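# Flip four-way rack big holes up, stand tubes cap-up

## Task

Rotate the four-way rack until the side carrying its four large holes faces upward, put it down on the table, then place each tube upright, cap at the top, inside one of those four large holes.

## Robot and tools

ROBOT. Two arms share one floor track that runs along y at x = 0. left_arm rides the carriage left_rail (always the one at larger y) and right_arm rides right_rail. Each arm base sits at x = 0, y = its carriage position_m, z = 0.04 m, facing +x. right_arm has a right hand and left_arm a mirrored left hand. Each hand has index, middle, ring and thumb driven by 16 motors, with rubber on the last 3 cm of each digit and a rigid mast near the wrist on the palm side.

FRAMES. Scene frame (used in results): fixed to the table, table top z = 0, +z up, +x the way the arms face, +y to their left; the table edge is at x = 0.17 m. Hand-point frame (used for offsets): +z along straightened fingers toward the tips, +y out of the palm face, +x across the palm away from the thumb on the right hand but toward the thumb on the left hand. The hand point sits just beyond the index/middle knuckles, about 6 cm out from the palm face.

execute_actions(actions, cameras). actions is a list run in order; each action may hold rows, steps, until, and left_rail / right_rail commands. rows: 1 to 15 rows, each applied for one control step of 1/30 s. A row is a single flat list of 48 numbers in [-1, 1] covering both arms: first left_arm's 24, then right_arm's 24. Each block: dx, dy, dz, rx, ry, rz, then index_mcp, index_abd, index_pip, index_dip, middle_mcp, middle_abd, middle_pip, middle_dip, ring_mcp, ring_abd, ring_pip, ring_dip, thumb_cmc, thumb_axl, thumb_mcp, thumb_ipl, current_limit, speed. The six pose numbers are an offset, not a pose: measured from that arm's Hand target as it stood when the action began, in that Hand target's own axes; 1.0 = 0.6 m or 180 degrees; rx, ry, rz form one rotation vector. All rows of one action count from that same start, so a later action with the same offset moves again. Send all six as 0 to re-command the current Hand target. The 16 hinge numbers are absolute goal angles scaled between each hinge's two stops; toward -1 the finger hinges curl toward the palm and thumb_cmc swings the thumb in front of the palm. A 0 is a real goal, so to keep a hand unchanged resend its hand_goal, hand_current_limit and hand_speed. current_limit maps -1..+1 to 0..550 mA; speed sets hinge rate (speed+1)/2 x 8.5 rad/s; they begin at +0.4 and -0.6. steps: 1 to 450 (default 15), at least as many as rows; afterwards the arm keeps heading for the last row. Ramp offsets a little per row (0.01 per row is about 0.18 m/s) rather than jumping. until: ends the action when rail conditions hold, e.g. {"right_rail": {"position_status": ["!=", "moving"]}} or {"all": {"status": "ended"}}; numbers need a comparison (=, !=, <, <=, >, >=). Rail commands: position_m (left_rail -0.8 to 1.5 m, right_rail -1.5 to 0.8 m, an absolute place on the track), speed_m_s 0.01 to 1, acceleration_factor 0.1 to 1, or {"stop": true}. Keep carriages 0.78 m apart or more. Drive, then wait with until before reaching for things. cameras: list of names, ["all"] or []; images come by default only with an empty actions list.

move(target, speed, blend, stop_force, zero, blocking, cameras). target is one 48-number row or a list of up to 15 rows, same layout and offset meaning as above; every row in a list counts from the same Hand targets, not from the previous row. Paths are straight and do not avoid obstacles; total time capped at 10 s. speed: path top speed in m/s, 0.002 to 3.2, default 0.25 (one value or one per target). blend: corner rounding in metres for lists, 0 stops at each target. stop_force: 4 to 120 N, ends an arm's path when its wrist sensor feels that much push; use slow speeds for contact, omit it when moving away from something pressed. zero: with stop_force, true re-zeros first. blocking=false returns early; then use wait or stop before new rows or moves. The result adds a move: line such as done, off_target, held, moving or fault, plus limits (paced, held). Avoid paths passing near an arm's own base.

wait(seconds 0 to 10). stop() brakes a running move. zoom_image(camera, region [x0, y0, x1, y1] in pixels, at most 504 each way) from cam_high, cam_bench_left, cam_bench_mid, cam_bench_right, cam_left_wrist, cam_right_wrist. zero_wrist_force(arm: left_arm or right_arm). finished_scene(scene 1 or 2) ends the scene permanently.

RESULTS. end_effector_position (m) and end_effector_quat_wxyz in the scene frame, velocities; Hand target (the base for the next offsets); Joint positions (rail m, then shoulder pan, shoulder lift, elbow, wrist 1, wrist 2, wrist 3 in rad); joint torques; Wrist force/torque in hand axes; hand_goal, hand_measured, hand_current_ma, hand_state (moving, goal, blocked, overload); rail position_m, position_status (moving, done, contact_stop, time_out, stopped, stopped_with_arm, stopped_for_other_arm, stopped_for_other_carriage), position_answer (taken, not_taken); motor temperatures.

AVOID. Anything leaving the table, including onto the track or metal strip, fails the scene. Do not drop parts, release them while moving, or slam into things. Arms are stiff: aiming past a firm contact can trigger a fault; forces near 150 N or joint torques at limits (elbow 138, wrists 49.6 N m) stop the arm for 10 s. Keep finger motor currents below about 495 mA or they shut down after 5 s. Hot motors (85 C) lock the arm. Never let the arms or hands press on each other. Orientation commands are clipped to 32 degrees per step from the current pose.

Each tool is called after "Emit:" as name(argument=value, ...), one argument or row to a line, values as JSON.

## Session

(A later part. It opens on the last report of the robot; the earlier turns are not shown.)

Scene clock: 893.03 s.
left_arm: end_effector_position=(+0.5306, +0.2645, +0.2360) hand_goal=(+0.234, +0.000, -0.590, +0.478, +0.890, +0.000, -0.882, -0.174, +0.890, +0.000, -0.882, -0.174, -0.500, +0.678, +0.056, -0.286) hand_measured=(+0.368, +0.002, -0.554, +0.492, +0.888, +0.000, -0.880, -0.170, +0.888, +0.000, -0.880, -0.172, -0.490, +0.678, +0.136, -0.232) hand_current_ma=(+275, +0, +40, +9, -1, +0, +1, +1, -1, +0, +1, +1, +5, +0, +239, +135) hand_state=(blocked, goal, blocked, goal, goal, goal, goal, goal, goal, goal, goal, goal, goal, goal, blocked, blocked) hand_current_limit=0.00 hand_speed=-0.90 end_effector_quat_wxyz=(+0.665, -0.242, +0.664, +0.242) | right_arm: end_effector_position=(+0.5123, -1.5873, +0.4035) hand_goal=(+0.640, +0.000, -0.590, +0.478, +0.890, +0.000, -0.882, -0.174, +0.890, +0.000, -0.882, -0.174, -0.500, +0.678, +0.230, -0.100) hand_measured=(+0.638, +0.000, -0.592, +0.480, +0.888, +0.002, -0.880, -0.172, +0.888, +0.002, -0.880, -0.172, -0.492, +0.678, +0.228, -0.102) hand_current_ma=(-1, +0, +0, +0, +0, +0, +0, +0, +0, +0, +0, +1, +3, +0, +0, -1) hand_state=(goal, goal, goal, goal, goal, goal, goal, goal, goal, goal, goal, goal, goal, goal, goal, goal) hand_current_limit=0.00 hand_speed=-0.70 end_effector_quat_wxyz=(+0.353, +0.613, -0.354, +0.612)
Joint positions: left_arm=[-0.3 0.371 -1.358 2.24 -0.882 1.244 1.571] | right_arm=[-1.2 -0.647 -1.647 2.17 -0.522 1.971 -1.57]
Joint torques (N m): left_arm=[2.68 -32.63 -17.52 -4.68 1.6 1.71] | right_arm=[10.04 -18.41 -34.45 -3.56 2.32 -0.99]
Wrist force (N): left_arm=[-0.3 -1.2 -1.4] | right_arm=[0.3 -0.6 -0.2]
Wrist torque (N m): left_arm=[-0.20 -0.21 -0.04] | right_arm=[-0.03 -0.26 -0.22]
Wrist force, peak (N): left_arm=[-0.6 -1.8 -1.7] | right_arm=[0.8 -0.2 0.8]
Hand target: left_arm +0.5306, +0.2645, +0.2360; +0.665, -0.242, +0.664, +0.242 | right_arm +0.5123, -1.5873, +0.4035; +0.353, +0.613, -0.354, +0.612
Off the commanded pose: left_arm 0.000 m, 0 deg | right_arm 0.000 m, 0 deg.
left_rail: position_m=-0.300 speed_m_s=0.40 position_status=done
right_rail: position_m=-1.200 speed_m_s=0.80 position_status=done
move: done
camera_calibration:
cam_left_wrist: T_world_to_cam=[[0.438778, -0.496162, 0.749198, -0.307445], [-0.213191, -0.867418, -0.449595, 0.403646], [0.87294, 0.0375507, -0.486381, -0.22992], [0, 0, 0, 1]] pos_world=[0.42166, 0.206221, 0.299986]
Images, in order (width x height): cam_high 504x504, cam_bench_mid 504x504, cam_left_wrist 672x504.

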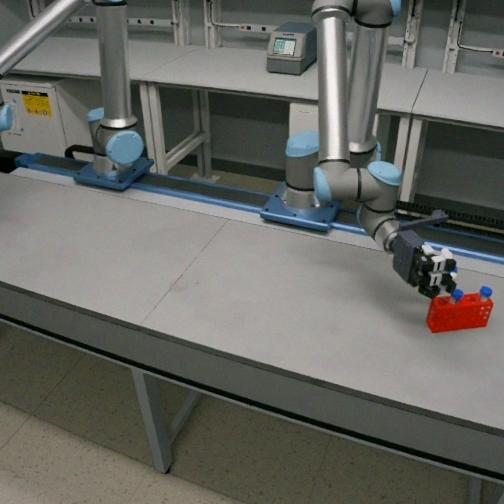

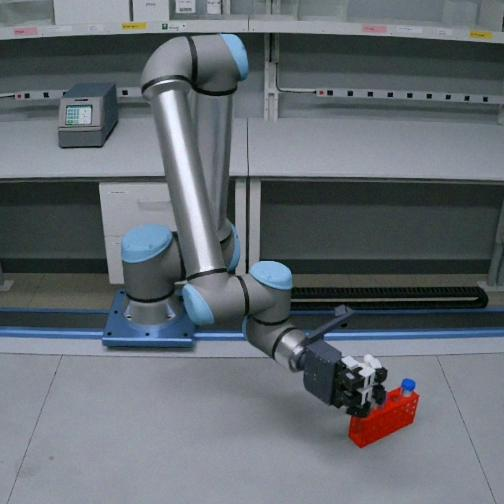

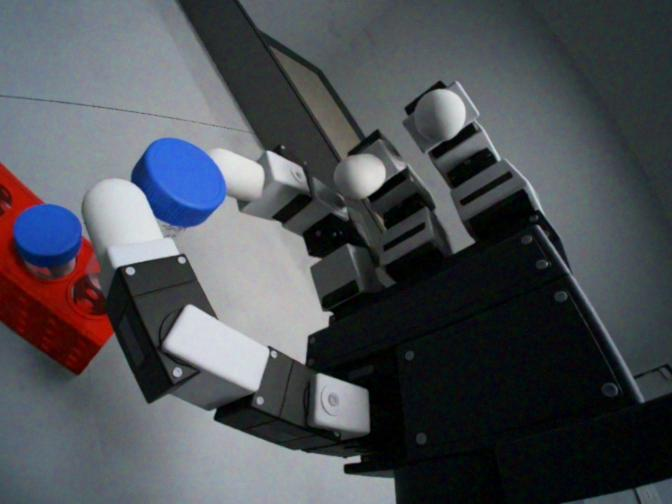

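Emit:
move(
  target=[
    [0,0.0002,-0.008,0,0,0,0.233,0,-0.591,0.478,0.89,0,-0.883,-0.174,0.89,0,-0.883,-0.174,-0.5,0.677,0.056,-0.286,0.0,-0.9,0,0,0,0,0,0,0.64,0,-0.591,0.478,0.89,0,-0.883,-0.174,0.89,0,-0.883,-0.174,-0.5,0.677,0.23,-0.1,0.0,-0.7],
    [0.05,0.0002,-0.008,0,0,0,0.233,0,-0.591,0.478,0.89,0,-0.883,-0.174,0.89,0,-0.883,-0.174,-0.5,0.677,0.056,-0.286,0.0,-0.9,0,0,0,0,0,0,0.64,0,-0.591,0.478,0.89,0,-0.883,-0.174,0.89,0,-0.883,-0.174,-0.5,0.677,0.23,-0.1,0.0,-0.7],
  ],
  speed=0.02,
  stop_force=4,
  cameras=["cam_high", "cam_bench_mid", "cam_left_wrist"],
)

Emit:
zoom_image(
  camera="cam_left_wrist",
  region=[30, 120, 270, 340],
)

Emit:
zoom_image(
  camera="cam_high",
  region=[424, 250, 484, 310],
)

Scene clock: 915.60 s.
left_arm: end_effector_position=(+0.5268, +0.2615, +0.2060) hand_goal=(+0.234, +0.000, -0.590, +0.478, +0.890, +0.000, -0.882, -0.174, +0.890, +0.000, -0.882, -0.174, -0.500, +0.678, +0.056, -0.286) hand_measured=(+0.368, -0.002, -0.554, +0.492, +0.888, +0.000, -0.880, -0.170, +0.888, +0.000, -0.880, -0.172, -0.502, +0.676, +0.136, -0.234) hand_current_ma=(+275, +0, +43, +10, -1, +0, +1, +1, -1, +0, +1, +1, +0, +0, +239, +124) hand_state=(blocked, goal, blocked, goal, goal, goal, goal, goal, goal, goal, goal, goal, goal, goal, blocked, blocked) hand_current_limit=0.00 hand_speed=-0.90 end_effector_quat_wxyz=(+0.665, -0.242, +0.664, +0.242) | right_arm: end_effector_position=(+0.5123, -1.5873, +0.4035) hand_goal=(+0.640, +0.000, -0.590, +0.478, +0.890, +0.000, -0.882, -0.174, +0.890, +0.000, -0.882, -0.174, -0.500, +0.678, +0.230, -0.100) hand_measured=(+0.638, +0.000, -0.592, +0.480, +0.888, +0.002, -0.880, -0.172, +0.888, +0.002, -0.880, -0.172, -0.492, +0.678, +0.228, -0.102) hand_current_ma=(-1, +0, +0, +0, +0, +0, +0, +0, +0, +0, +0, +1, +3, +0, +0, -1) hand_state=(goal, goal, goal, goal, goal, goal, goal, goal, goal, goal, goal, goal, goal, goal, goal, goal) hand_current_limit=0.00 hand_speed=-0.70 end_effector_quat_wxyz=(+0.353, +0.613, -0.354, +0.612)
Joint positions: left_arm=[-0.3 0.368 -1.315 2.264 -0.95 1.241 1.571] | right_arm=[-1.2 -0.647 -1.647 2.17 -0.522 1.971 -1.57]
Joint torques (N m): left_arm=[-8.47 -33.8 -13.22 -4.41 -1.84 1.26] | right_arm=[14.35 -20.01 -34.94 -3.29 2.41 -1.89]
Wrist force (N): left_arm=[-2.7 -1.3 -1.0] | right_arm=[0.4 -0.1 0.3]
Wrist torque (N m): left_arm=[-0.20 -0.11 -0.03] | right_arm=[-0.01 -0.27 -0.20]
Wrist force, peak (N): left_arm=[-3.8 -2.2 -0.1] | right_arm=[0.5 -0.1 0.9]
Hand target: left_arm +0.5268, +0.2615, +0.2060; +0.665, -0.242, +0.664, +0.242 | right_arm +0.5123, -1.5873, +0.4035; +0.353, +0.613, -0.354, +0.612
Off the commanded pose: left_arm 0.000 m, 0 deg | right_arm 0.000 m, 0 deg.
left_rail: position_m=-0.300 speed_m_s=0.40 position_status=done
right_rail: position_m=-1.200 speed_m_s=0.80 position_status=done
move: done
camera_calibration:
cam_left_wrist: T_world_to_cam=[[0.438769, -0.4962, 0.749178, -0.284817], [-0.21321, -0.867396, -0.449628, 0.38678], [0.872939, 0.0375507, -0.486382, -0.241169], [0, 0, 0, 1]] pos_world=[0.41796, 0.203221, 0.269986]
Images, in order (width x height): cam_high 504x504, cam_bench_mid 504x504, cam_left_wrist 672x504.

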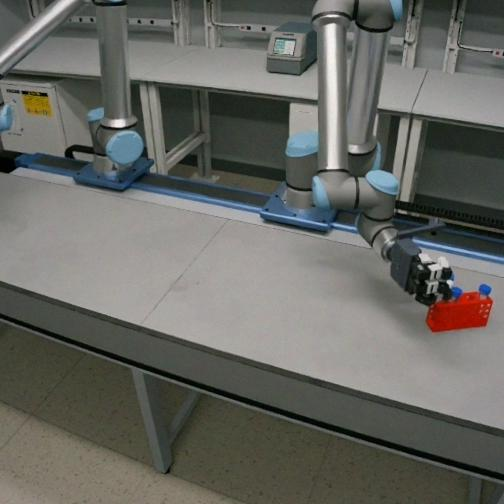

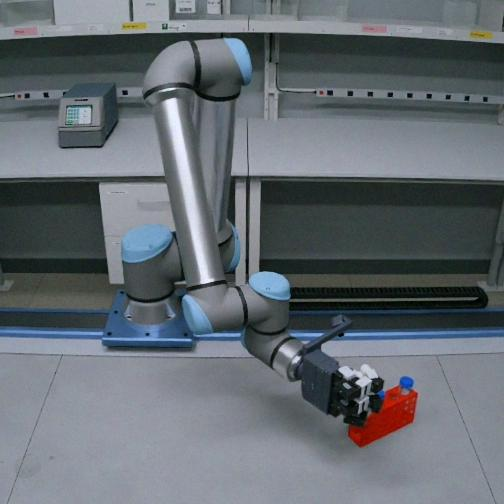

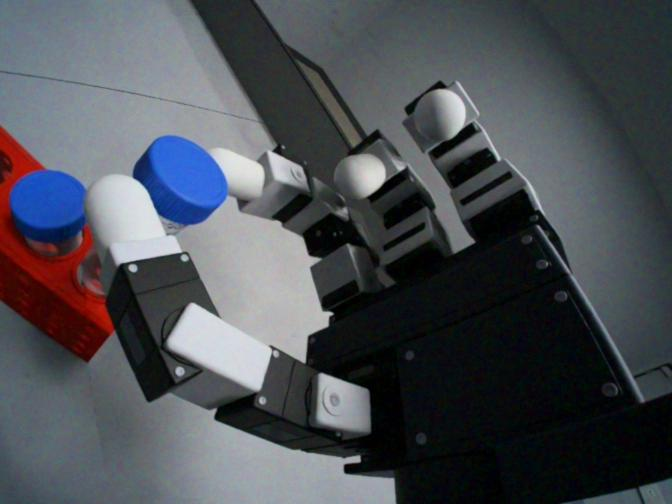

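Scaled by 2.100 from the camera's 672x504 image, which has a finer 960x720 frame.

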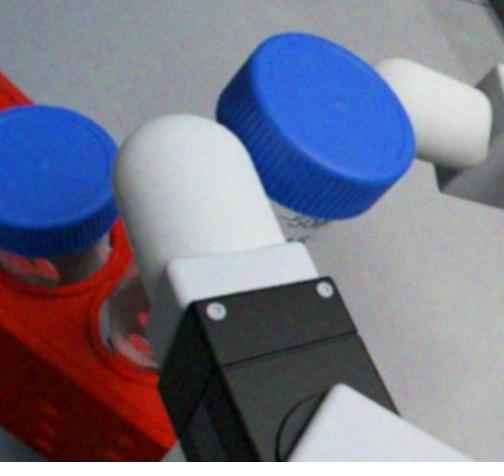

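Scaled by 8.400 from the camera's 504x504 image, which has a finer 720x720 frame.

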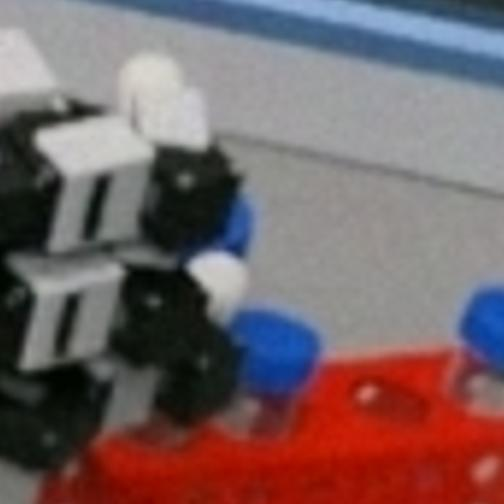

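Emit:
zoom_image(
  camera="cam_bench_mid",
  region=[330, 360, 430, 460],
)

Emit:
zoom_image(
  camera="cam_high",
  region=[404, 250, 504, 350],
)

Scaled by 5.040 from the camera's 504x504 image, which has a finer 720x720 frame.

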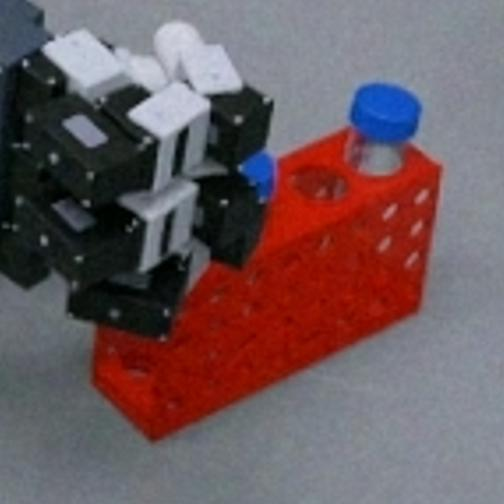

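Scaled by 5.040 from the camera's 504x504 image, which has a finer 720x720 frame.

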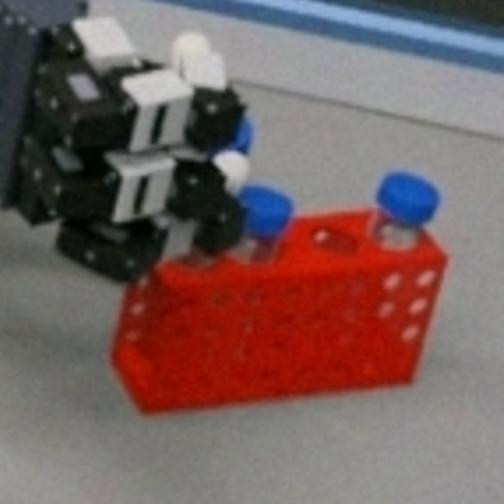

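Emit:
move(
  target=[-0.02,0,0,0,0,0,0.233,0,-0.591,0.478,0.89,0,-0.883,-0.174,0.89,0,-0.883,-0.174,-0.5,0.677,0.056,-0.286,0.0,-0.9,0,0,0,0,0,0,0.64,0,-0.591,0.478,0.89,0,-0.883,-0.174,0.89,0,-0.883,-0.174,-0.5,0.677,0.23,-0.1,0.0,-0.7],
  speed=0.03,
  cameras=["cam_high", "cam_bench_mid", "cam_left_wrist"],
)

Emit:
zoom_image(
  camera="cam_bench_mid",
  region=[330, 360, 430, 460],
)

Emit:
zoom_image(
  camera="cam_left_wrist",
  region=[30, 200, 150, 340],
)

Scene clock: 922.30 s.
left_arm: end_effector_position=(+0.5268, +0.2615, +0.2179) hand_goal=(+0.234, +0.000, -0.590, +0.478, +0.890, +0.000, -0.882, -0.174, +0.890, +0.000, -0.882, -0.174, -0.500, +0.678, +0.056, -0.286) hand_measured=(+0.368, -0.002, -0.554, +0.492, +0.888, +0.000, -0.880, -0.170, +0.888, +0.000, -0.880, -0.172, -0.488, +0.680, +0.136, -0.234) hand_current_ma=(+275, +0, +43, +10, -1, +0, +1, +1, -1, +0, +1, +1, +8, +0, +239, +124) hand_state=(blocked, goal, blocked, goal, goal, goal, goal, goal, goal, goal, goal, goal, goal, goal, blocked, blocked) hand_current_limit=0.00 hand_speed=-0.90 end_effector_quat_wxyz=(+0.665, -0.242, +0.664, +0.242) | right_arm: end_effector_position=(+0.5123, -1.5873, +0.4035) hand_goal=(+0.640, +0.000, -0.590, +0.478, +0.890, +0.000, -0.882, -0.174, +0.890, +0.000, -0.882, -0.174, -0.500, +0.678, +0.230, -0.100) hand_measured=(+0.638, +0.000, -0.592, +0.480, +0.888, +0.002, -0.880, -0.172, +0.888, +0.002, -0.880, -0.172, -0.492, +0.678, +0.228, -0.102) hand_current_ma=(-1, +0, +0, +0, +0, +0, +0, +0, +0, +0, +0, +1, +3, +0, +0, -1) hand_state=(goal, goal, goal, goal, goal, goal, goal, goal, goal, goal, goal, goal, goal, goal, goal, goal) hand_current_limit=0.00 hand_speed=-0.70 end_effector_quat_wxyz=(+0.353, +0.613, -0.354, +0.612)
Joint positions: left_arm=[-0.3 0.368 -1.335 2.259 -0.924 1.241 1.571] | right_arm=[-1.2 -0.647 -1.647 2.17 -0.522 1.971 -1.57]
Joint torques (N m): left_arm=[7.27 -59.57 -38.38 1.73 1.26 1.58] | right_arm=[10.04 -18.03 -34.69 -3.56 2.25 -1.46]
Wrist force (N): left_arm=[-0.4 -1.7 -1.3] | right_arm=[0.5 -0.3 0.2]
Wrist torque (N m): left_arm=[-0.30 -0.20 -0.05] | right_arm=[-0.03 -0.29 -0.21]
Wrist force, peak (N): left_arm=[-2.5 -1.9 -0.9] | right_arm=[1.0 -0.2 0.4]
Hand target: left_arm +0.5268, +0.2615, +0.2180; +0.665, -0.242, +0.664, +0.242 | right_arm +0.5123, -1.5873, +0.4035; +0.353, +0.613, -0.354, +0.612
Off the commanded pose: left_arm 0.000 m, 0 deg | right_arm 0.000 m, 0 deg.
left_rail: position_m=-0.300 speed_m_s=0.40 position_status=done
right_rail: position_m=-1.200 speed_m_s=0.80 position_status=done
move: done
camera_calibration:
cam_left_wrist: T_world_to_cam=[[0.438813, -0.496198, 0.749154, -0.293669], [-0.213135, -0.867393, -0.44967, 0.392065], [0.872936, 0.0376505, -0.48638, -0.235449], [0, 0, 0, 1]] pos_world=[0.417961, 0.203221, 0.281786]
Images, in order (width x height): cam_high 504x504, cam_bench_mid 504x504, cam_left_wrist 672x504.

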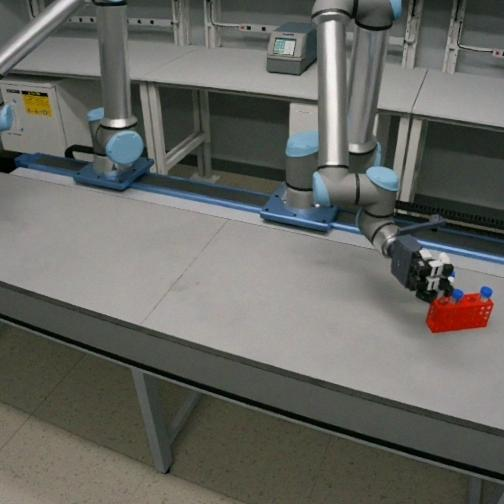

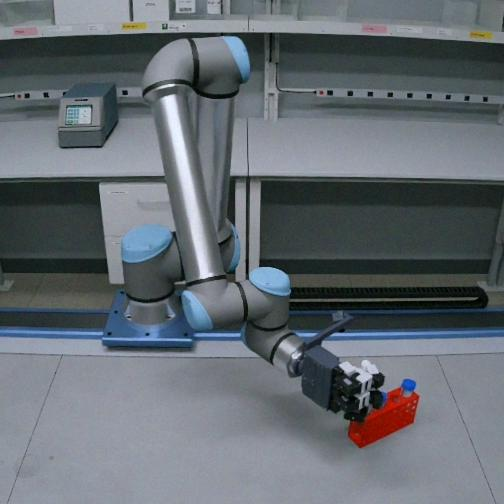

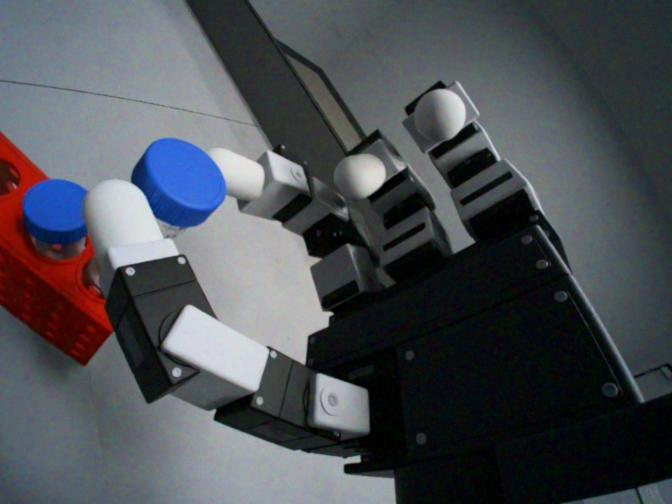

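Scaled by 5.040 from the camera's 504x504 image, which has a finer 720x720 frame.

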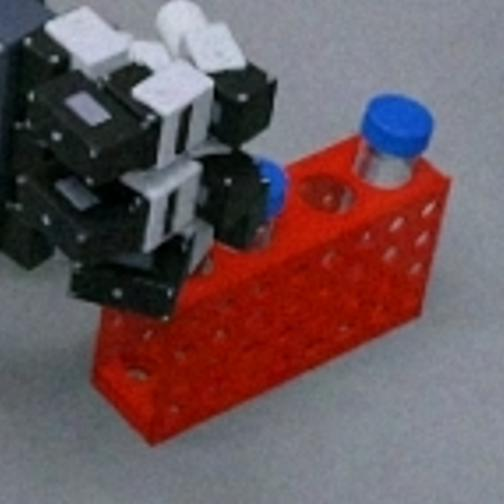

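Scaled by 3.600 from the camera's 672x504 image, which has a finer 960x720 frame.

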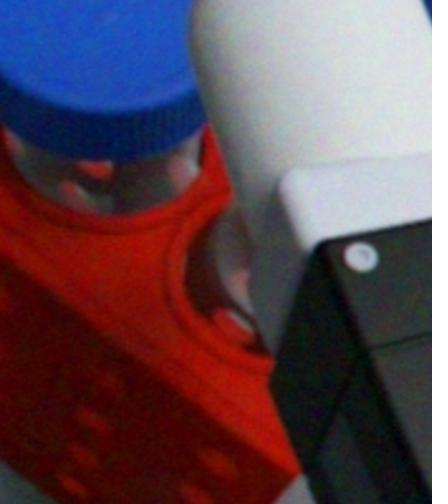

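Emit:
move(
  target=[
    [-0.0085,0,0,0,0,0,0.233,0,-0.591,0.478,0.89,0,-0.883,-0.174,0.89,0,-0.883,-0.174,-0.5,0.677,0.056,-0.286,0.0,-0.9,0,0,0,0,0,0,0.64,0,-0.591,0.478,0.89,0,-0.883,-0.174,0.89,0,-0.883,-0.174,-0.5,0.677,0.23,-0.1,0.0,-0.7],
    [-0.007,0.0057,0.0145,0,0.0219,-0.0046,0.233,0,-0.591,0.478,0.89,0,-0.883,-0.174,0.89,0,-0.883,-0.174,-0.5,0.677,0.056,-0.286,0.0,-0.9,0,0,0,0,0,0,0.64,0,-0.591,0.478,0.89,0,-0.883,-0.174,0.89,0,-0.883,-0.174,-0.5,0.677,0.23,-0.1,0.0,-0.7],
  ],
  speed=0.03,
  cameras=["cam_high", "cam_bench_mid", "cam_left_wrist"],
)

Emit:
zoom_image(
  camera="cam_left_wrist",
  region=[30, 200, 150, 340],
)

Emit:
zoom_image(
  camera="cam_high",
  region=[424, 240, 484, 310],
)

Emit:
zoom_image(
  camera="cam_bench_mid",
  region=[330, 360, 430, 460],
)

Scene clock: 942.33 s.
left_arm: end_effector_position=(+0.5313, +0.2697, +0.2223) hand_goal=(+0.234, +0.000, -0.590, +0.478, +0.890, +0.000, -0.882, -0.174, +0.890, +0.000, -0.882, -0.174, -0.500, +0.678, +0.056, -0.286) hand_measured=(+0.368, -0.002, -0.554, +0.492, +0.888, +0.000, -0.880, -0.170, +0.888, +0.000, -0.880, -0.172, -0.488, +0.680, +0.136, -0.234) hand_current_ma=(+275, +0, +43, +10, -1, +0, +1, +1, -1, +0, +1, +1, +8, +0, +239, +124) hand_state=(blocked, goal, blocked, goal, goal, goal, goal, goal, goal, goal, goal, goal, goal, goal, blocked, blocked) hand_current_limit=0.00 hand_speed=-0.90 end_effector_quat_wxyz=(+0.643, -0.255, +0.685, +0.228) | right_arm: end_effector_position=(+0.5123, -1.5873, +0.4035) hand_goal=(+0.640, +0.000, -0.590, +0.478, +0.890, +0.000, -0.882, -0.174, +0.890, +0.000, -0.882, -0.174, -0.500, +0.678, +0.230, -0.100) hand_measured=(+0.638, +0.000, -0.592, +0.480, +0.888, +0.002, -0.880, -0.172, +0.888, +0.002, -0.880, -0.172, -0.492, +0.678, +0.228, -0.102) hand_current_ma=(-1, +0, +0, +0, +0, +0, +0, +0, +0, +0, +0, +1, +3, +0, +0, -1) hand_state=(goal, goal, goal, goal, goal, goal, goal, goal, goal, goal, goal, goal, goal, goal, goal, goal) hand_current_limit=0.00 hand_speed=-0.70 end_effector_quat_wxyz=(+0.353, +0.613, -0.354, +0.612)
Joint positions: left_arm=[-0.3 0.382 -1.344 2.21 -0.794 1.257 1.534] | right_arm=[-1.2 -0.647 -1.647 2.17 -0.522 1.971 -1.57]
Joint torques (N m): left_arm=[15.32 -33.28 -39.39 2.34 3.24 -2.02] | right_arm=[10.05 -18.51 -35.32 -2.86 2.04 -1.79]
Wrist force (N): left_arm=[-0.4 -2.0 -1.2] | right_arm=[0.5 0.1 0.4]
Wrist torque (N m): left_arm=[-0.29 -0.17 0.13] | right_arm=[0.01 -0.30 -0.19]
Wrist force, peak (N): left_arm=[-0.7 -1.8 -1.4] | right_arm=[0.4 -0.2 1.1]
Hand target: left_arm +0.5313, +0.2697, +0.2222; +0.643, -0.255, +0.685, +0.228 | right_arm +0.5123, -1.5873, +0.4035; +0.353, +0.613, -0.354, +0.612
Off the commanded pose: left_arm 0.000 m, 0 deg | right_arm 0.000 m, 0 deg.
left_rail: position_m=-0.300 speed_m_s=0.40 position_status=done
right_rail: position_m=-1.200 speed_m_s=0.80 position_status=done
move: done
camera_calibration:
cam_left_wrist: T_world_to_cam=[[0.471334, -0.454752, 0.755675, -0.324713], [-0.231405, -0.890565, -0.391594, 0.40511], [0.851056, 0.00970455, -0.524986, -0.209752], [0, 0, 0, 1]] pos_world=[0.425304, 0.215149, 0.293899]
Images, in order (width x height): cam_high 504x504, cam_bench_mid 504x504, cam_left_wrist 672x504.

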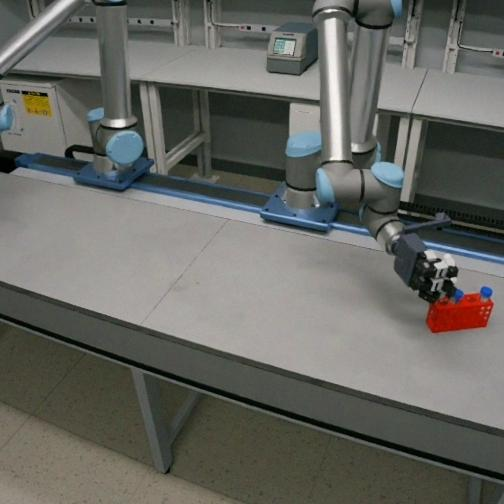

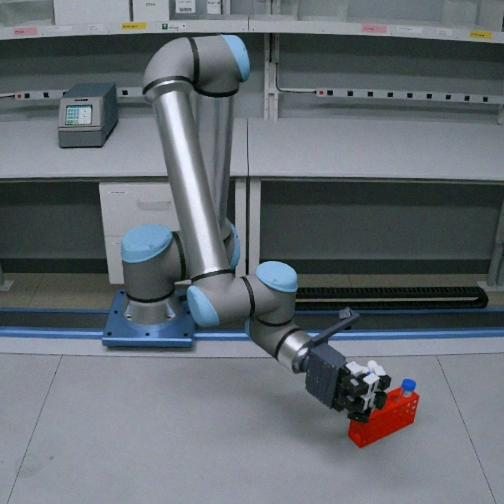

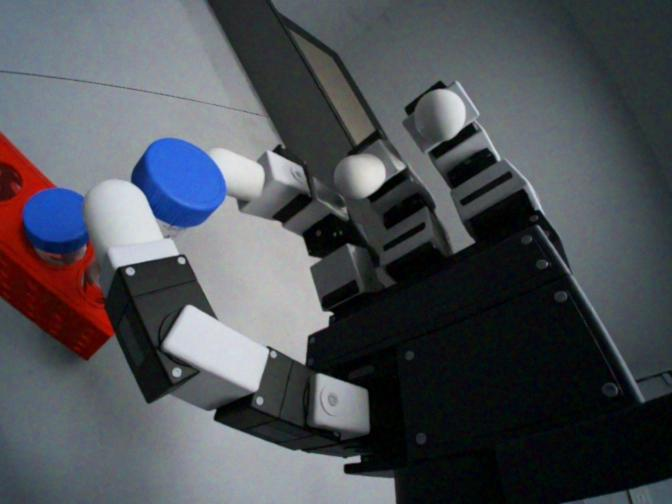

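Scaled by 3.600 from the camera's 672x504 image, which has a finer 960x720 frame.

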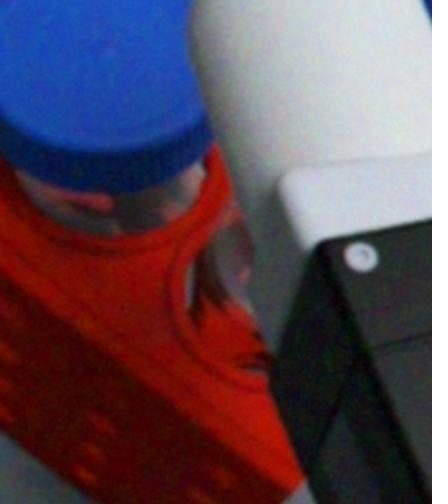

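Scaled by 7.200 from the camera's 504x504 image, which has a finer 720x720 frame.

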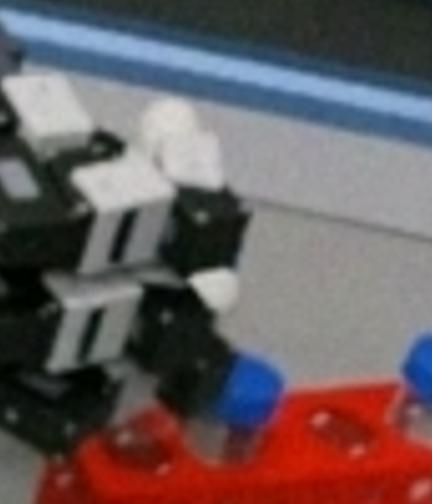

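Scaled by 5.040 from the camera's 504x504 image, which has a finer 720x720 frame.

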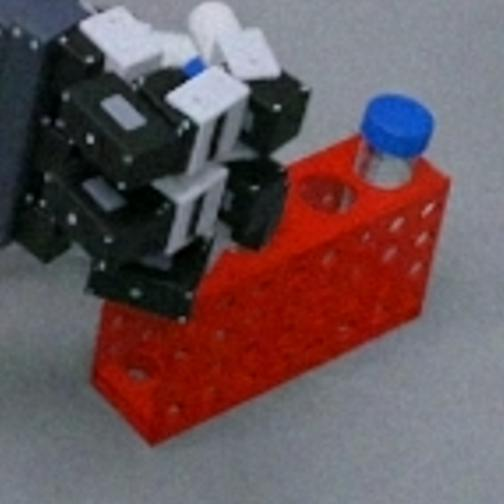

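Emit:
move(
  target=[0.0415,-0.0012,0.0025,0,0,0,0.233,0,-0.591,0.478,0.89,0,-0.883,-0.174,0.89,0,-0.883,-0.174,-0.5,0.677,0.056,-0.286,0.0,-0.9,0,0,0,0,0,0,0.64,0,-0.591,0.478,0.89,0,-0.883,-0.174,0.89,0,-0.883,-0.174,-0.5,0.677,0.23,-0.1,0.0,-0.7],
  speed=0.02,
  stop_force=4,
  cameras=["cam_high", "cam_bench_mid", "cam_left_wrist"],
)

Emit:
zoom_image(
  camera="cam_left_wrist",
  region=[30, 120, 270, 340],
)

Emit:
zoom_image(
  camera="cam_bench_mid",
  region=[330, 360, 430, 460],
)

Scene clock: 952.50 s.
left_arm: end_effector_position=(+0.5318, +0.2688, +0.1973) hand_goal=(+0.234, +0.000, -0.590, +0.478, +0.890, +0.000, -0.882, -0.174, +0.890, +0.000, -0.882, -0.174, -0.500, +0.678, +0.056, -0.286) hand_measured=(+0.368, -0.002, -0.554, +0.492, +0.888, +0.000, -0.880, -0.170, +0.888, +0.000, -0.880, -0.172, -0.488, +0.680, +0.136, -0.234) hand_current_ma=(+275, +0, +43, +10, -1, +0, +1, +1, -1, +0, +1, +1, +8, +0, +239, +124) hand_state=(blocked, goal, blocked, goal, goal, goal, goal, goal, goal, goal, goal, goal, goal, goal, blocked, blocked) hand_current_limit=0.00 hand_speed=-0.90 end_effector_quat_wxyz=(+0.643, -0.255, +0.685, +0.228) | right_arm: end_effector_position=(+0.5123, -1.5873, +0.4035) hand_goal=(+0.640, +0.000, -0.590, +0.478, +0.890, +0.000, -0.882, -0.174, +0.890, +0.000, -0.882, -0.174, -0.500, +0.678, +0.230, -0.100) hand_measured=(+0.638, +0.000, -0.592, +0.480, +0.888, +0.002, -0.880, -0.172, +0.888, +0.002, -0.880, -0.172, -0.492, +0.678, +0.228, -0.102) hand_current_ma=(-1, +0, +0, +0, +0, +0, +0, +0, +0, +0, +0, +1, +3, +0, +0, -1) hand_state=(goal, goal, goal, goal, goal, goal, goal, goal, goal, goal, goal, goal, goal, goal, goal, goal) hand_current_limit=0.00 hand_speed=-0.70 end_effector_quat_wxyz=(+0.353, +0.613, -0.354, +0.612)
Joint positions: left_arm=[-0.3 0.38 -1.305 2.224 -0.847 1.255 1.534] | right_arm=[-1.2 -0.647 -1.647 2.17 -0.522 1.971 -1.57]
Joint torques (N m): left_arm=[-12.25 -36.75 -15.48 -4.83 -2.95 -0.39] | right_arm=[12.92 -18.74 -34.58 -3.59 1.77 -1.44]
Wrist force (N): left_arm=[-0.2 -1.6 -1.1] | right_arm=[0.7 -0.4 0.5]
Wrist torque (N m): left_arm=[-0.27 -0.20 0.15] | right_arm=[-0.06 -0.31 -0.19]
Wrist force, peak (N): left_arm=[-0.2 -1.9 -1.4] | right_arm=[0.6 0.4 0.8]
Hand target: left_arm +0.5318, +0.2688, +0.1973; +0.643, -0.255, +0.685, +0.228 | right_arm +0.5123, -1.5873, +0.4035; +0.353, +0.613, -0.354, +0.612
Off the commanded pose: left_arm 0.000 m, 0 deg | right_arm 0.000 m, 0 deg.
left_rail: position_m=-0.300 speed_m_s=0.40 position_status=done
right_rail: position_m=-1.200 speed_m_s=0.80 position_status=done
move: done
camera_calibration:
cam_left_wrist: T_world_to_cam=[[0.471473, -0.454549, 0.75571, -0.306746], [-0.23144, -0.89067, -0.391334, 0.394576], [0.850969, 0.0096019, -0.525128, -0.223228], [0, 0, 0, 1]] pos_world=[0.425904, 0.214149, 0.268999]
Images, in order (width x height): cam_high 504x504, cam_bench_mid 504x504, cam_left_wrist 672x504.

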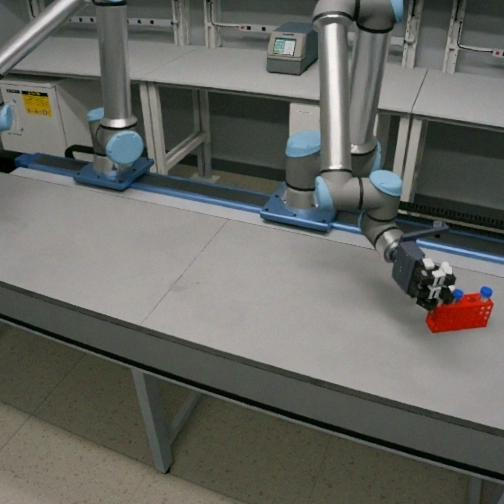

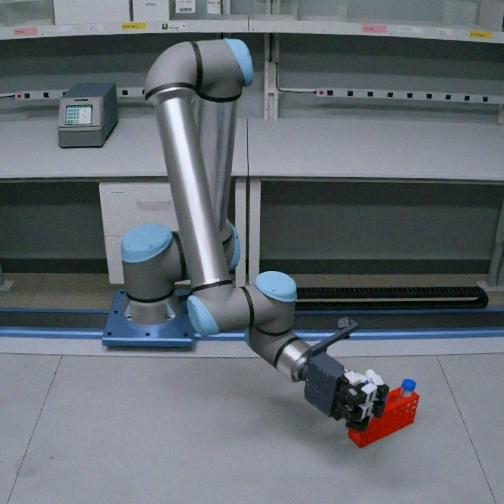

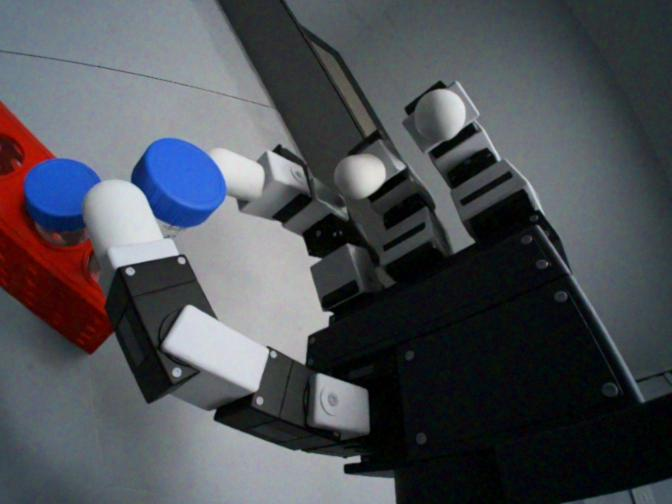

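Scaled by 2.100 from the camera's 672x504 image, which has a finer 960x720 frame.

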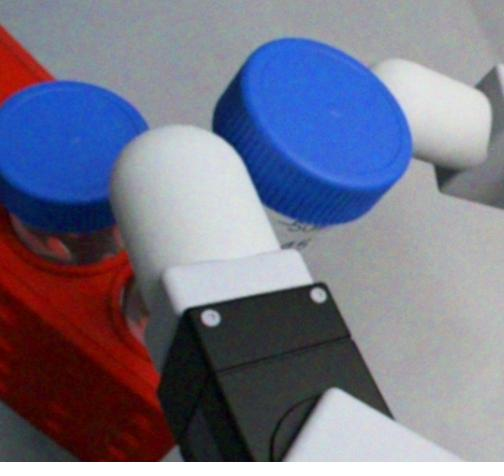

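Scaled by 5.040 from the camera's 504x504 image, which has a finer 720x720 frame.

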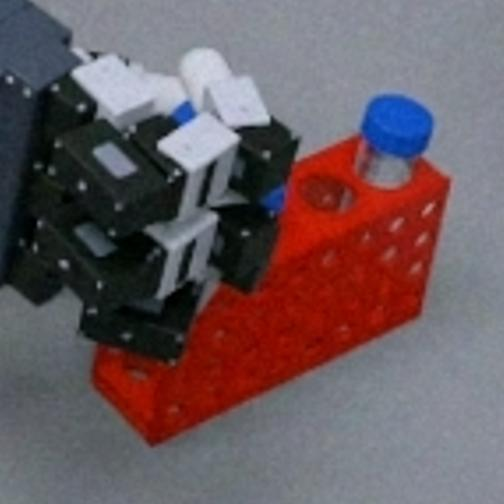

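Emit:
move(
  target=[
    [0.0499,0.0007,0.0034,0,0,0,0.233,0,-0.591,0.478,0.89,0,-0.883,-0.174,0.89,0,-0.883,-0.174,-0.5,0.677,0.056,-0.286,0.0,-0.9,0,0,0,0,0,0,0.64,0,-0.591,0.478,0.89,0,-0.883,-0.174,0.89,0,-0.883,-0.174,-0.5,0.677,0.23,-0.1,0.0,-0.7],
  ],
  speed=0.02,
  stop_force=4,
  cameras=["cam_bench_mid", "cam_left_wrist"],
)

Emit:
zoom_image(
  camera="cam_left_wrist",
  region=[30, 80, 270, 300],
)

Emit:
zoom_image(
  camera="cam_bench_mid",
  region=[330, 360, 430, 460],
)

Scene clock: 957.93 s.
left_arm: end_effector_position=(+0.5318, +0.2688, +0.1673) hand_goal=(+0.234, +0.000, -0.590, +0.478, +0.890, +0.000, -0.882, -0.174, +0.890, +0.000, -0.882, -0.174, -0.500, +0.678, +0.056, -0.286) hand_measured=(+0.368, +0.000, -0.554, +0.492, +0.888, +0.000, -0.880, -0.170, +0.888, +0.000, -0.880, -0.172, -0.488, +0.680, +0.136, -0.234) hand_current_ma=(+275, +0, +43, +10, -1, +0, +1, +1, -1, +0, +1, +1, +8, +0, +239, +124) hand_state=(blocked, goal, blocked, goal, goal, goal, goal, goal, goal, goal, goal, goal, goal, goal, blocked, blocked) hand_current_limit=0.00 hand_speed=-0.90 end_effector_quat_wxyz=(+0.643, -0.255, +0.685, +0.228) | right_arm: end_effector_position=(+0.5123, -1.5873, +0.4035) hand_goal=(+0.640, +0.000, -0.590, +0.478, +0.890, +0.000, -0.882, -0.174, +0.890, +0.000, -0.882, -0.174, -0.500, +0.678, +0.230, -0.100) hand_measured=(+0.638, +0.000, -0.592, +0.480, +0.888, +0.002, -0.880, -0.172, +0.888, +0.002, -0.880, -0.172, -0.492, +0.678, +0.228, -0.102) hand_current_ma=(-1, +0, +0, +0, +0, +0, +0, +0, +0, +0, +0, +1, +3, +0, +0, -1) hand_state=(goal, goal, goal, goal, goal, goal, goal, goal, goal, goal, goal, goal, goal, goal, goal, goal) hand_current_limit=0.00 hand_speed=-0.70 end_effector_quat_wxyz=(+0.353, +0.613, -0.354, +0.612)
Joint positions: left_arm=[-0.3 0.38 -1.255 2.237 -0.91 1.255 1.534] | right_arm=[-1.2 -0.647 -1.647 2.17 -0.522 1.971 -1.57]
Joint torques (N m): left_arm=[-10.44 -38.22 -13.34 -4.6 -2.2 0.98] | right_arm=[13.13 -17.38 -36.08 -3.17 2.51 -1.21]
Wrist force (N): left_arm=[-0.4 -1.4 -1.1] | right_arm=[0.2 -0.3 0.3]
Wrist torque (N m): left_arm=[-0.26 -0.19 0.10] | right_arm=[-0.03 -0.26 -0.23]
Wrist force, peak (N): left_arm=[0.1 -2.0 -1.3] | right_arm=[0.7 -0.7 0.6]
Hand target: left_arm +0.5318, +0.2688, +0.1673; +0.643, -0.255, +0.685, +0.228 | right_arm +0.5123, -1.5873, +0.4035; +0.353, +0.613, -0.354, +0.612
Off the commanded pose: left_arm 0.000 m, 0 deg | right_arm 0.000 m, 0 deg.
left_rail: position_m=-0.300 speed_m_s=0.40 position_status=done
right_rail: position_m=-1.200 speed_m_s=0.80 position_status=done
move: done
camera_calibration:
cam_left_wrist: T_world_to_cam=[[0.471484, -0.454508, 0.755729, -0.284093], [-0.231418, -0.890691, -0.391299, 0.382822], [0.850969, 0.00960188, -0.525127, -0.238982], [0, 0, 0, 1]] pos_world=[0.425904, 0.214149, 0.238999]
Images, in order (width x height): cam_bench_mid 504x504, cam_left_wrist 672x504.

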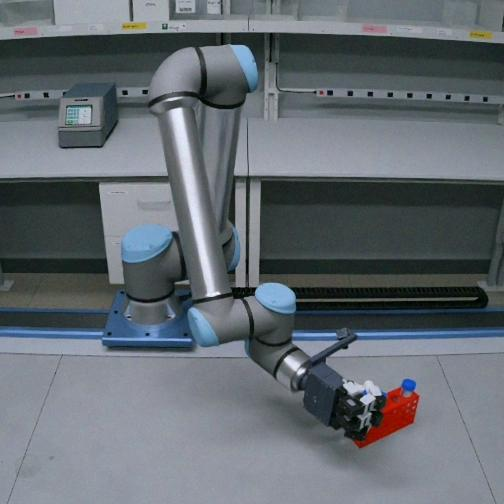

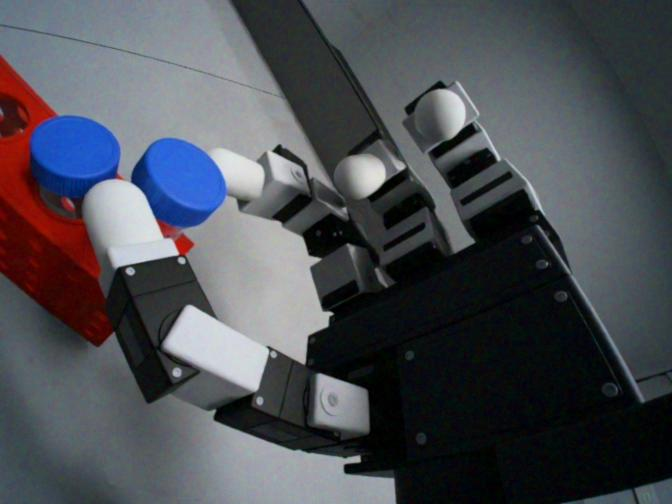

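Scaled by 2.100 from the camera's 672x504 image, which has a finer 960x720 frame.

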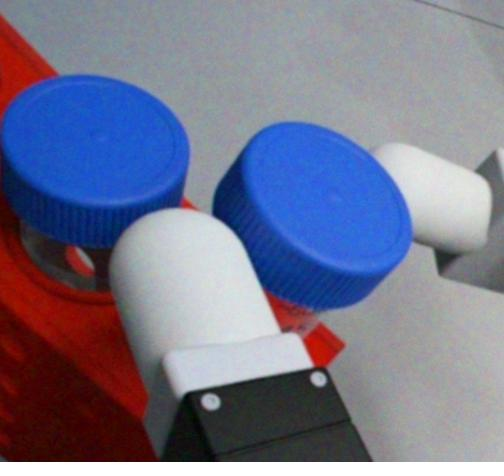

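Scaled by 5.040 from the camera's 504x504 image, which has a finer 720x720 frame.

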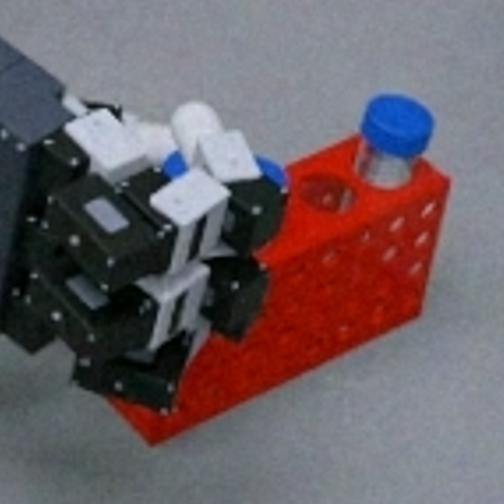

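Emit:
move(
  target=[
    [0.0475,0.0007,0.0033,0,0,0,0.233,0,-0.591,0.478,0.89,0,-0.883,-0.174,0.89,0,-0.883,-0.174,-0.5,0.677,0.056,-0.286,0.0,-0.9,0,0,0,0,0,0,0.64,0,-0.591,0.478,0.89,0,-0.883,-0.174,0.89,0,-0.883,-0.174,-0.5,0.677,0.23,-0.1,0.0,-0.7],
  ],
  speed=0.02,
  stop_force=4,
  cameras=["cam_high", "cam_bench_mid", "cam_left_wrist"],
)

Emit:
zoom_image(
  camera="cam_left_wrist",
  region=[30, 60, 270, 280],
)

Emit:
zoom_image(
  camera="cam_bench_mid",
  region=[330, 360, 430, 460],
)

Scene clock: 965.13 s.
left_arm: end_effector_position=(+0.5318, +0.2688, +0.1387) hand_goal=(+0.234, +0.000, -0.590, +0.478, +0.890, +0.000, -0.882, -0.174, +0.890, +0.000, -0.882, -0.174, -0.500, +0.678, +0.056, -0.286) hand_measured=(+0.368, -0.002, -0.554, +0.492, +0.888, +0.000, -0.880, -0.170, +0.888, +0.000, -0.880, -0.172, -0.500, +0.678, +0.136, -0.234) hand_current_ma=(+275, +0, +43, +10, -1, +0, +1, +1, -1, +0, +1, +1, +0, +0, +239, +124) hand_state=(blocked, goal, blocked, goal, goal, goal, goal, goal, goal, goal, goal, goal, goal, goal, blocked, blocked) hand_current_limit=0.00 hand_speed=-0.90 end_effector_quat_wxyz=(+0.643, -0.255, +0.685, +0.228) | right_arm: end_effector_position=(+0.5123, -1.5873, +0.4035) hand_goal=(+0.640, +0.000, -0.590, +0.478, +0.890, +0.000, -0.882, -0.174, +0.890, +0.000, -0.882, -0.174, -0.500, +0.678, +0.230, -0.100) hand_measured=(+0.638, +0.000, -0.592, +0.480, +0.888, +0.002, -0.880, -0.172, +0.888, +0.002, -0.880, -0.172, -0.492, +0.678, +0.228, -0.102) hand_current_ma=(-1, +0, +0, +0, +0, +0, +0, +0, +0, +0, +0, +1, +3, +0, +0, -1) hand_state=(goal, goal, goal, goal, goal, goal, goal, goal, goal, goal, goal, goal, goal, goal, goal, goal) hand_current_limit=0.00 hand_speed=-0.70 end_effector_quat_wxyz=(+0.353, +0.613, -0.354, +0.612)
Joint positions: left_arm=[-0.3 0.38 -1.204 2.247 -0.97 1.255 1.534] | right_arm=[-1.2 -0.647 -1.647 2.17 -0.522 1.971 -1.57]
Joint torques (N m): left_arm=[7.52 -38.71 -10.48 -4.43 1.81 0.66] | right_arm=[13.07 -19.27 -34.57 -2.96 2.15 -1.79]
Wrist force (N): left_arm=[-2.9 -0.7 -1.5] | right_arm=[0.5 -0.3 0.3]
Wrist torque (N m): left_arm=[-0.21 -0.18 0.22] | right_arm=[-0.03 -0.29 -0.20]
Wrist force, peak (N): left_arm=[-3.1 -0.9 -1.9] | right_arm=[0.9 -0.2 0.5]
Hand target: left_arm +0.5318, +0.2688, +0.1387; +0.643, -0.255, +0.685, +0.228 | right_arm +0.5123, -1.5873, +0.4035; +0.353, +0.613, -0.354, +0.612
Off the commanded pose: left_arm 0.000 m, 0 deg | right_arm 0.000 m, 0 deg.
left_rail: position_m=-0.300 speed_m_s=0.40 position_status=done
right_rail: position_m=-1.200 speed_m_s=0.80 position_status=done
move: done
camera_calibration:
cam_left_wrist: T_world_to_cam=[[0.471484, -0.454508, 0.755729, -0.262479], [-0.231418, -0.890691, -0.391299, 0.371631], [0.850969, 0.00960188, -0.525127, -0.254001], [0, 0, 0, 1]] pos_world=[0.425904, 0.214149, 0.210399]
Images, in order (width x height): cam_high 504x504, cam_bench_mid 504x504, cam_left_wrist 672x504.

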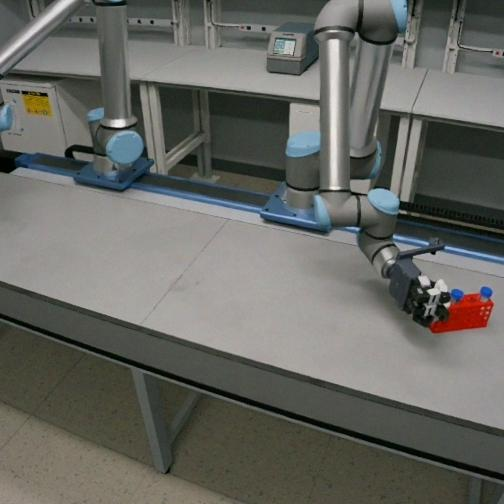

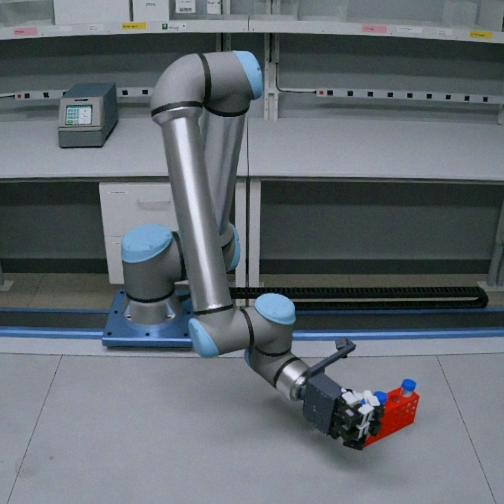

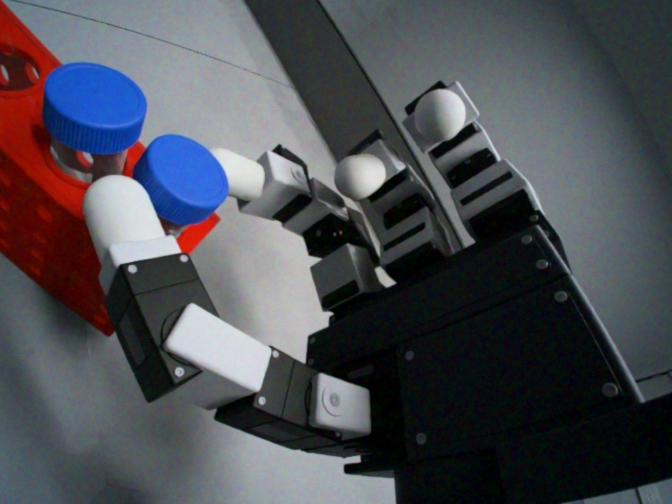

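Scaled by 2.100 from the camera's 672x504 image, which has a finer 960x720 frame.

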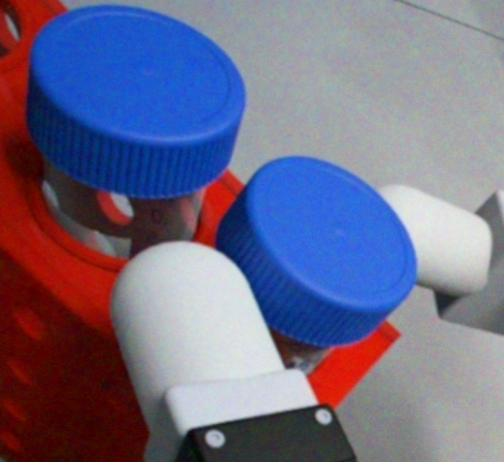

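Scaled by 5.040 from the camera's 504x504 image, which has a finer 720x720 frame.

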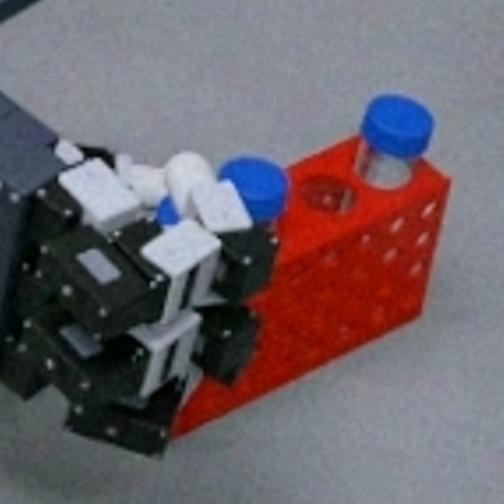

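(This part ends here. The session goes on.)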